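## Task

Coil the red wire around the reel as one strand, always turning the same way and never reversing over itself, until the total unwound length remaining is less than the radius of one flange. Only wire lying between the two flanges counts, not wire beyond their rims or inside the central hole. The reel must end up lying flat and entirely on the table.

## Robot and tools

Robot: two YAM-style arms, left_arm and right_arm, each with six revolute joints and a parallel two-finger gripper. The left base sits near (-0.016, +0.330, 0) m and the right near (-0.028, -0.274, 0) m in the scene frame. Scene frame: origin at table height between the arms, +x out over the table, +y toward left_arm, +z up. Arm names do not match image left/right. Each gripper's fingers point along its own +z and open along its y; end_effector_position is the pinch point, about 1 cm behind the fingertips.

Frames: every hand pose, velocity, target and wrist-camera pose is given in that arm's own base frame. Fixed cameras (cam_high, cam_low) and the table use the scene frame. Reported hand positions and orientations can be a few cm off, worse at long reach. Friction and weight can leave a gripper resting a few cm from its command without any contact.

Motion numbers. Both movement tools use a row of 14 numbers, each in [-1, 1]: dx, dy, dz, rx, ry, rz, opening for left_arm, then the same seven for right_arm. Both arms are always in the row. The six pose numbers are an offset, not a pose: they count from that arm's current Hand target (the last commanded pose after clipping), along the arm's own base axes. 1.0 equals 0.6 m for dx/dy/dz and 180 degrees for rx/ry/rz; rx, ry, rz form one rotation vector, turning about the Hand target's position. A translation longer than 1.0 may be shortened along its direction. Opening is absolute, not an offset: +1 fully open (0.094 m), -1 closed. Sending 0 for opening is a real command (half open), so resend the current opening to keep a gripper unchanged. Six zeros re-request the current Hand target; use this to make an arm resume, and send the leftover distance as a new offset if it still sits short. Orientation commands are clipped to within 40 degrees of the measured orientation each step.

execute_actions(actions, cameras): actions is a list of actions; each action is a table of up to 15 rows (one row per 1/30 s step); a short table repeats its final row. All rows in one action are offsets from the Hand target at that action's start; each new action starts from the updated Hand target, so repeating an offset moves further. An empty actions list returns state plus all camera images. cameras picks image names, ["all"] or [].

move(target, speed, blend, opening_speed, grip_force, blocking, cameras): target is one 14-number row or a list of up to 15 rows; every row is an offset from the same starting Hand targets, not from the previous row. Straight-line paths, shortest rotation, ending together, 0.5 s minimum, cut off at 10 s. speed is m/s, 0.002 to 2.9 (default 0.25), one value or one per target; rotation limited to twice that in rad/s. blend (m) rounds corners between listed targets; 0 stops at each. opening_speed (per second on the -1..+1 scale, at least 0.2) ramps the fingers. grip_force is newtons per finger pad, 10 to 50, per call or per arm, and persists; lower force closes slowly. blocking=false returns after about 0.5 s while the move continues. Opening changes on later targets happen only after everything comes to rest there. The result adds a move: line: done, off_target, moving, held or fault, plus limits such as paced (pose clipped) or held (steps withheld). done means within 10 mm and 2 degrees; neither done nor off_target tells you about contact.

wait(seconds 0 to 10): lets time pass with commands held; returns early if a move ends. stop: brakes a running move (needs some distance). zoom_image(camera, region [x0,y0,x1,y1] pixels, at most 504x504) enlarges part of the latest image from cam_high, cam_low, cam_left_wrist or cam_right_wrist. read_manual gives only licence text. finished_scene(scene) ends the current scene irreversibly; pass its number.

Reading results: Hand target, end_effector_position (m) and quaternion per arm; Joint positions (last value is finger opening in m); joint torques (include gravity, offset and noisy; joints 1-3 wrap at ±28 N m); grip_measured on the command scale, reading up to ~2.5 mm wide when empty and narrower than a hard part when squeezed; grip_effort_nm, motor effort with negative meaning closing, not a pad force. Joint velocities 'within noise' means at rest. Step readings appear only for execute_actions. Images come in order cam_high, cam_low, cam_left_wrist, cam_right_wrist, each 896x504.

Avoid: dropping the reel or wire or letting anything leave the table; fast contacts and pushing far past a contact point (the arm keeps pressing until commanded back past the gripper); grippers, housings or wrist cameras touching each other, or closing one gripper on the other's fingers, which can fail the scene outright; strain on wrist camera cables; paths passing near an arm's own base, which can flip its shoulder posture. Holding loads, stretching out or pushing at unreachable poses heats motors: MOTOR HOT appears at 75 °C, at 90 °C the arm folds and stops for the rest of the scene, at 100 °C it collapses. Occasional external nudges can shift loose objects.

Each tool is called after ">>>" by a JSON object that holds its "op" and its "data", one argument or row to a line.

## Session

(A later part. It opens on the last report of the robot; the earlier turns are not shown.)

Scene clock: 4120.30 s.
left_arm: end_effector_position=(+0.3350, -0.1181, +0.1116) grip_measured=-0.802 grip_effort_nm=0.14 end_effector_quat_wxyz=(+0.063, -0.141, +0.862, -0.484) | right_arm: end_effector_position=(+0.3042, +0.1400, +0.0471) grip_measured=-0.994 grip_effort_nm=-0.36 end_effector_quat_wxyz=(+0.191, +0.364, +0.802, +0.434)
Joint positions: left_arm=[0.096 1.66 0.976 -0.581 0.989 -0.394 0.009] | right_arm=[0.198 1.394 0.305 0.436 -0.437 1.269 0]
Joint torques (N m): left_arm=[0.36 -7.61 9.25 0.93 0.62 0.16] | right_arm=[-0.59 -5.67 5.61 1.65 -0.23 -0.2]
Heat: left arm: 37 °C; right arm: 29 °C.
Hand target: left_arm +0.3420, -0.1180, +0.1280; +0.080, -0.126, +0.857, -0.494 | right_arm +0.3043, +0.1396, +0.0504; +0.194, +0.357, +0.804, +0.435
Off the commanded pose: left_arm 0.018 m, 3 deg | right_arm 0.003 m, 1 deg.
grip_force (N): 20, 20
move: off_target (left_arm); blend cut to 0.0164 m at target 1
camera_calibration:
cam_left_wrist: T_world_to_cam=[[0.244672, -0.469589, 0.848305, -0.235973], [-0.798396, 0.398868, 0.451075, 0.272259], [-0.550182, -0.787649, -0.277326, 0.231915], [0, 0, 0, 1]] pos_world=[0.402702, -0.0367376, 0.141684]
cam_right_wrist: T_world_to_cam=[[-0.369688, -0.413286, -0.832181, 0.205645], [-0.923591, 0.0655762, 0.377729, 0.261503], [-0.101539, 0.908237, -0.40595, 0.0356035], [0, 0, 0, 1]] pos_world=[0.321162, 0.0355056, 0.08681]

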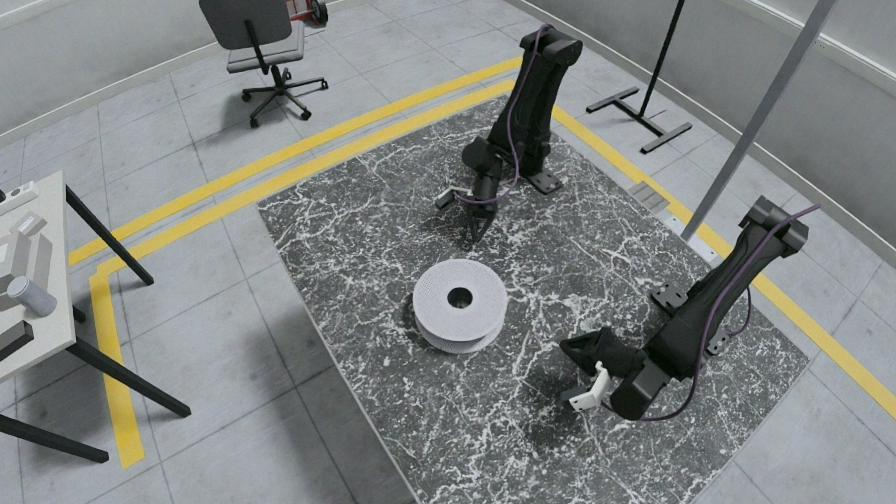

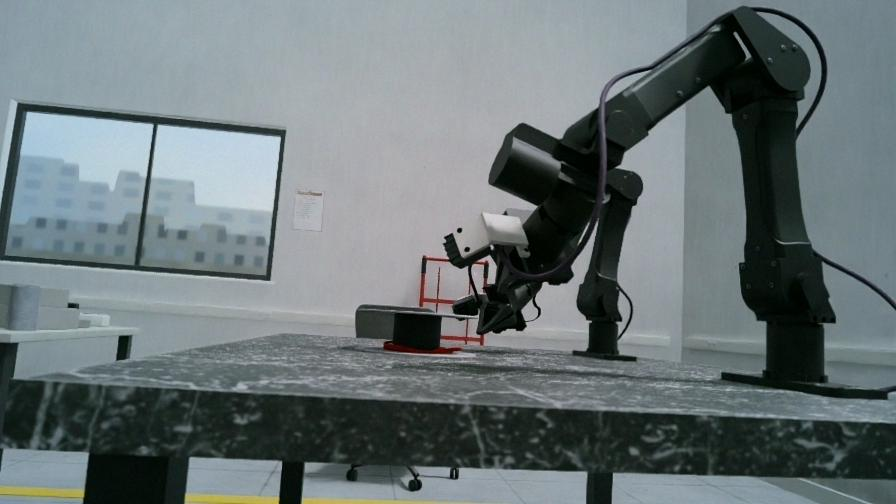

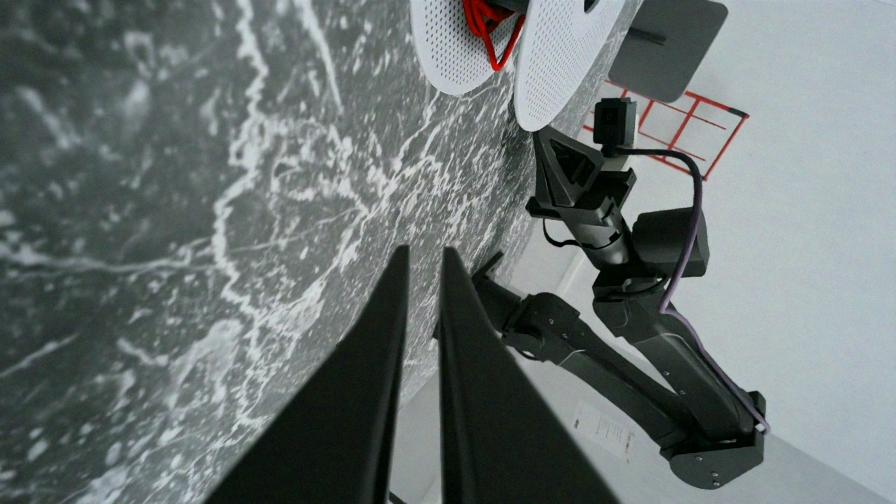

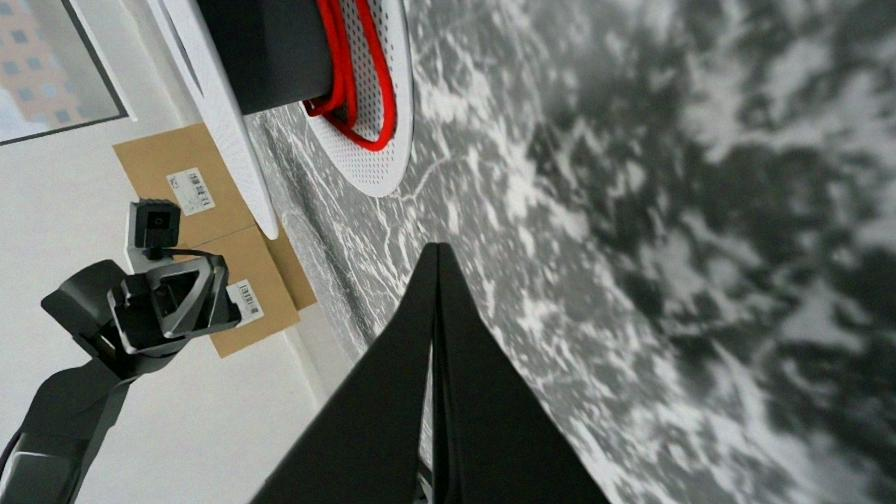

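>>> {"op": "move", "data": {
  "target": [0.15,0,0,0,0,0,-0.8, 0,0,0,0,0,0,-1],
  "speed": 0.2,
  "cameras": ["cam_left_wrist","cam_low"]
}}

Scene clock: 4159.40 s.
left_arm: end_effector_position=(+0.4269, -0.1139, +0.1235) grip_measured=-0.802 grip_effort_nm=0.14 end_effector_quat_wxyz=(+0.082, -0.133, +0.859, -0.487) | right_arm: end_effector_position=(+0.3041, +0.1400, +0.0469) grip_measured=-0.994 grip_effort_nm=-0.36 end_effector_quat_wxyz=(+0.191, +0.364, +0.802, +0.434)
Joint positions: left_arm=[0.085 1.943 1.366 -0.621 0.989 -0.424 0.009] | right_arm=[0.198 1.394 0.305 0.435 -0.437 1.269 0]
Joint torques (N m): left_arm=[-0.68 -8.09 9.7 1.03 0.53 0.04] | right_arm=[-0.55 -5.7 5.6 1.69 -0.26 -0.18]
Heat: left arm: 37 °C; right arm: 30 °C.
Hand target: left_arm +0.4320, -0.1181, +0.1280; +0.080, -0.126, +0.857, -0.494 | right_arm +0.3043, +0.1396, +0.0505; +0.194, +0.357, +0.804, +0.435
Off the commanded pose: left_arm 0.008 m, 1 deg | right_arm 0.004 m, 1 deg.
grip_force (N): 20, 20
move: done
camera_calibration:
cam_left_wrist: T_world_to_cam=[[0.210194, -0.466576, 0.859142, -0.252842], [-0.81863, 0.39642, 0.415567, 0.351371], [-0.534475, -0.790669, -0.298628, 0.28458], [0, 0, 0, 1]] pos_world=[0.49289, -0.0322517, 0.156192]
Images, in order (width x height): cam_low 896x504, cam_left_wrist 896x504.

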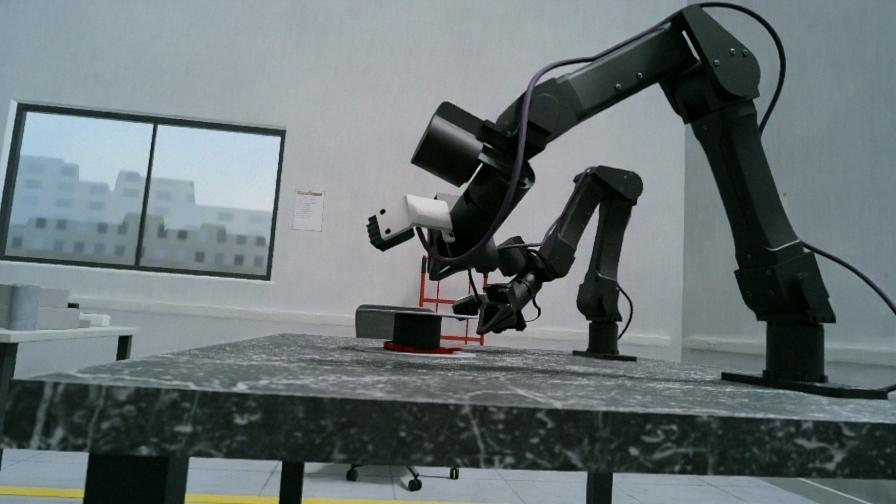

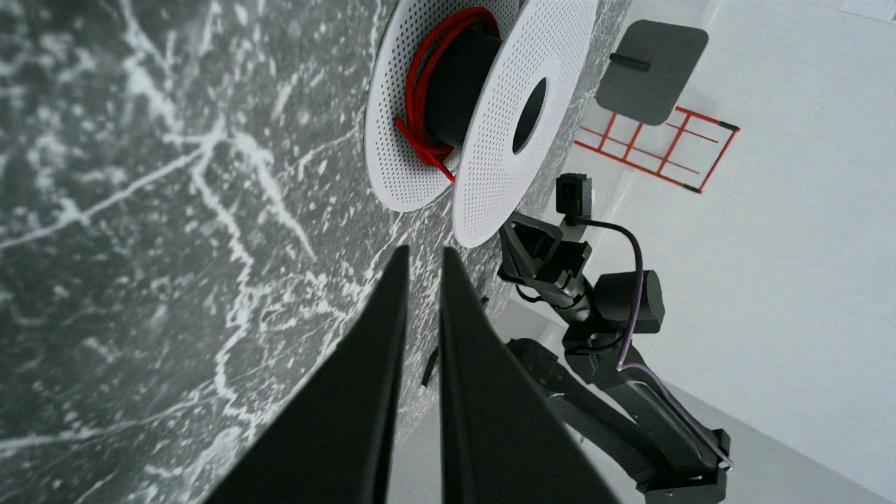

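>>> {"op": "zoom_image", "data": {
  "camera": "cam_left_wrist",
  "region": [360, 0, 540, 220]
}}

Scaled by 2.291 from the camera's 896x504 image, which has a finer 1280x720 frame.

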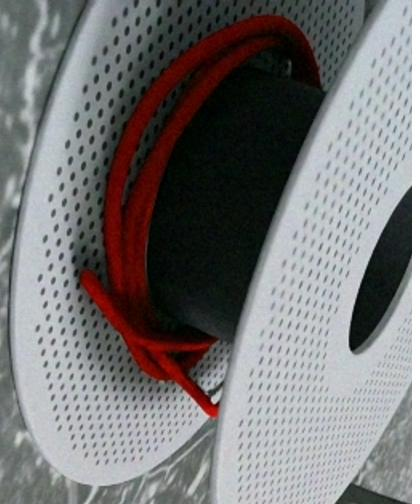

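>>> {"op": "move", "data": {
  "target": [0,0,0,0,0,0,-0.8, 0.193,-0.083,0.04,0,0,0,-1],
  "speed": 0.2,
  "cameras": ["cam_right_wrist","cam_high"]
}}

Scene clock: 4177.27 s.
left_arm: end_effector_position=(+0.4267, -0.1139, +0.1234) grip_measured=-0.802 grip_effort_nm=0.14 end_effector_quat_wxyz=(+0.082, -0.133, +0.859, -0.487) | right_arm: end_effector_position=(+0.4143, +0.0890, +0.0717) grip_measured=-0.994 grip_effort_nm=-0.36 end_effector_quat_wxyz=(+0.194, +0.366, +0.801, +0.433)
Joint positions: left_arm=[0.085 1.943 1.366 -0.622 0.989 -0.424 0.009] | right_arm=[-0.038 1.708 0.771 0.198 -0.612 1.097 0]
Joint torques (N m): left_arm=[-0.65 -8.13 9.7 1.04 0.52 0.05] | right_arm=[-0.31 -6.45 8.12 1.56 -0.39 -0.14]
Heat: left arm: 39 °C; right arm: 30 °C.
Hand target: left_arm +0.4320, -0.1181, +0.1280; +0.080, -0.126, +0.857, -0.494 | right_arm +0.4201, +0.0898, +0.0744; +0.194, +0.357, +0.804, +0.435
Off the commanded pose: left_arm 0.008 m, 1 deg | right_arm 0.006 m, 1 deg.
grip_force (N): 20, 20
move: done
camera_calibration:
cam_right_wrist: T_world_to_cam=[[-0.370513, -0.412461, -0.832224, 0.246028], [-0.923973, 0.0721849, 0.375584, 0.356902], [-0.0948397, 0.908111, -0.407848, 0.100535], [0, 0, 0, 1]] pos_world=[0.430459, -0.0155832, 0.111707]
Images, in order (width x height): cam_high 896x504, cam_right_wrist 896x504.

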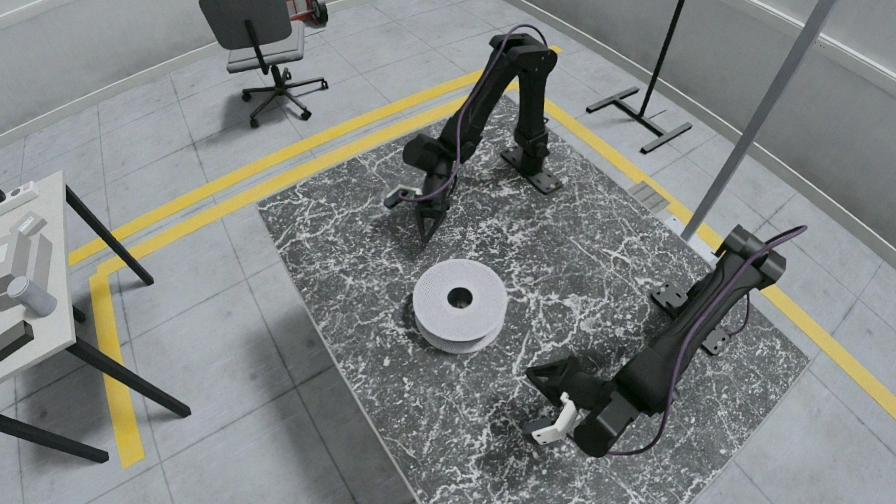

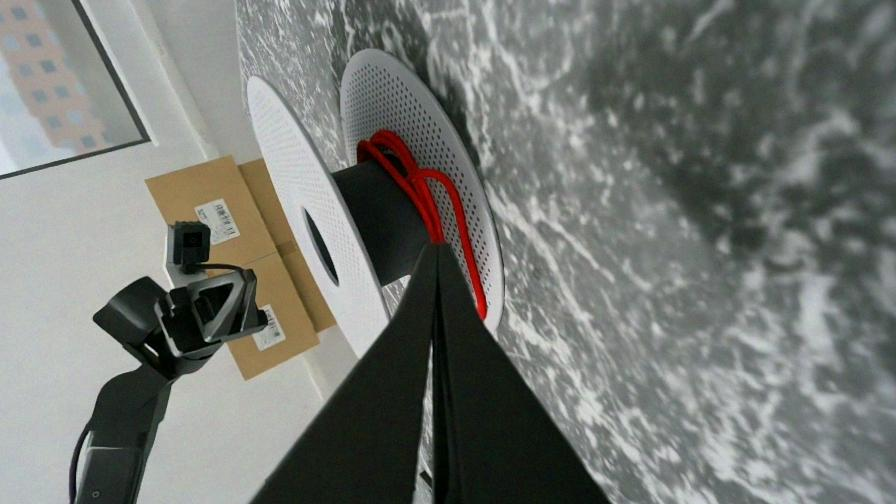

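>>> {"op": "zoom_image", "data": {
  "camera": "cam_right_wrist",
  "region": [330, 40, 530, 340]
}}

Scaled by 1.680 from the camera's 896x504 image, which has a finer 1280x720 frame.

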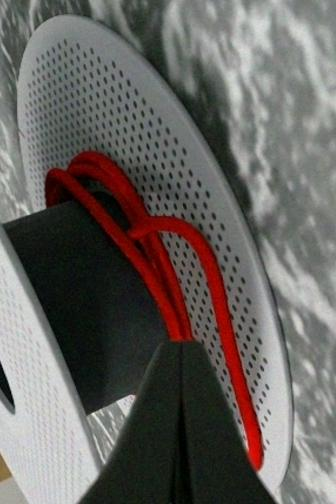

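>>> {"op": "finished_scene", "data": {
  "scene": 1
}}

The scene is finished: the task was done.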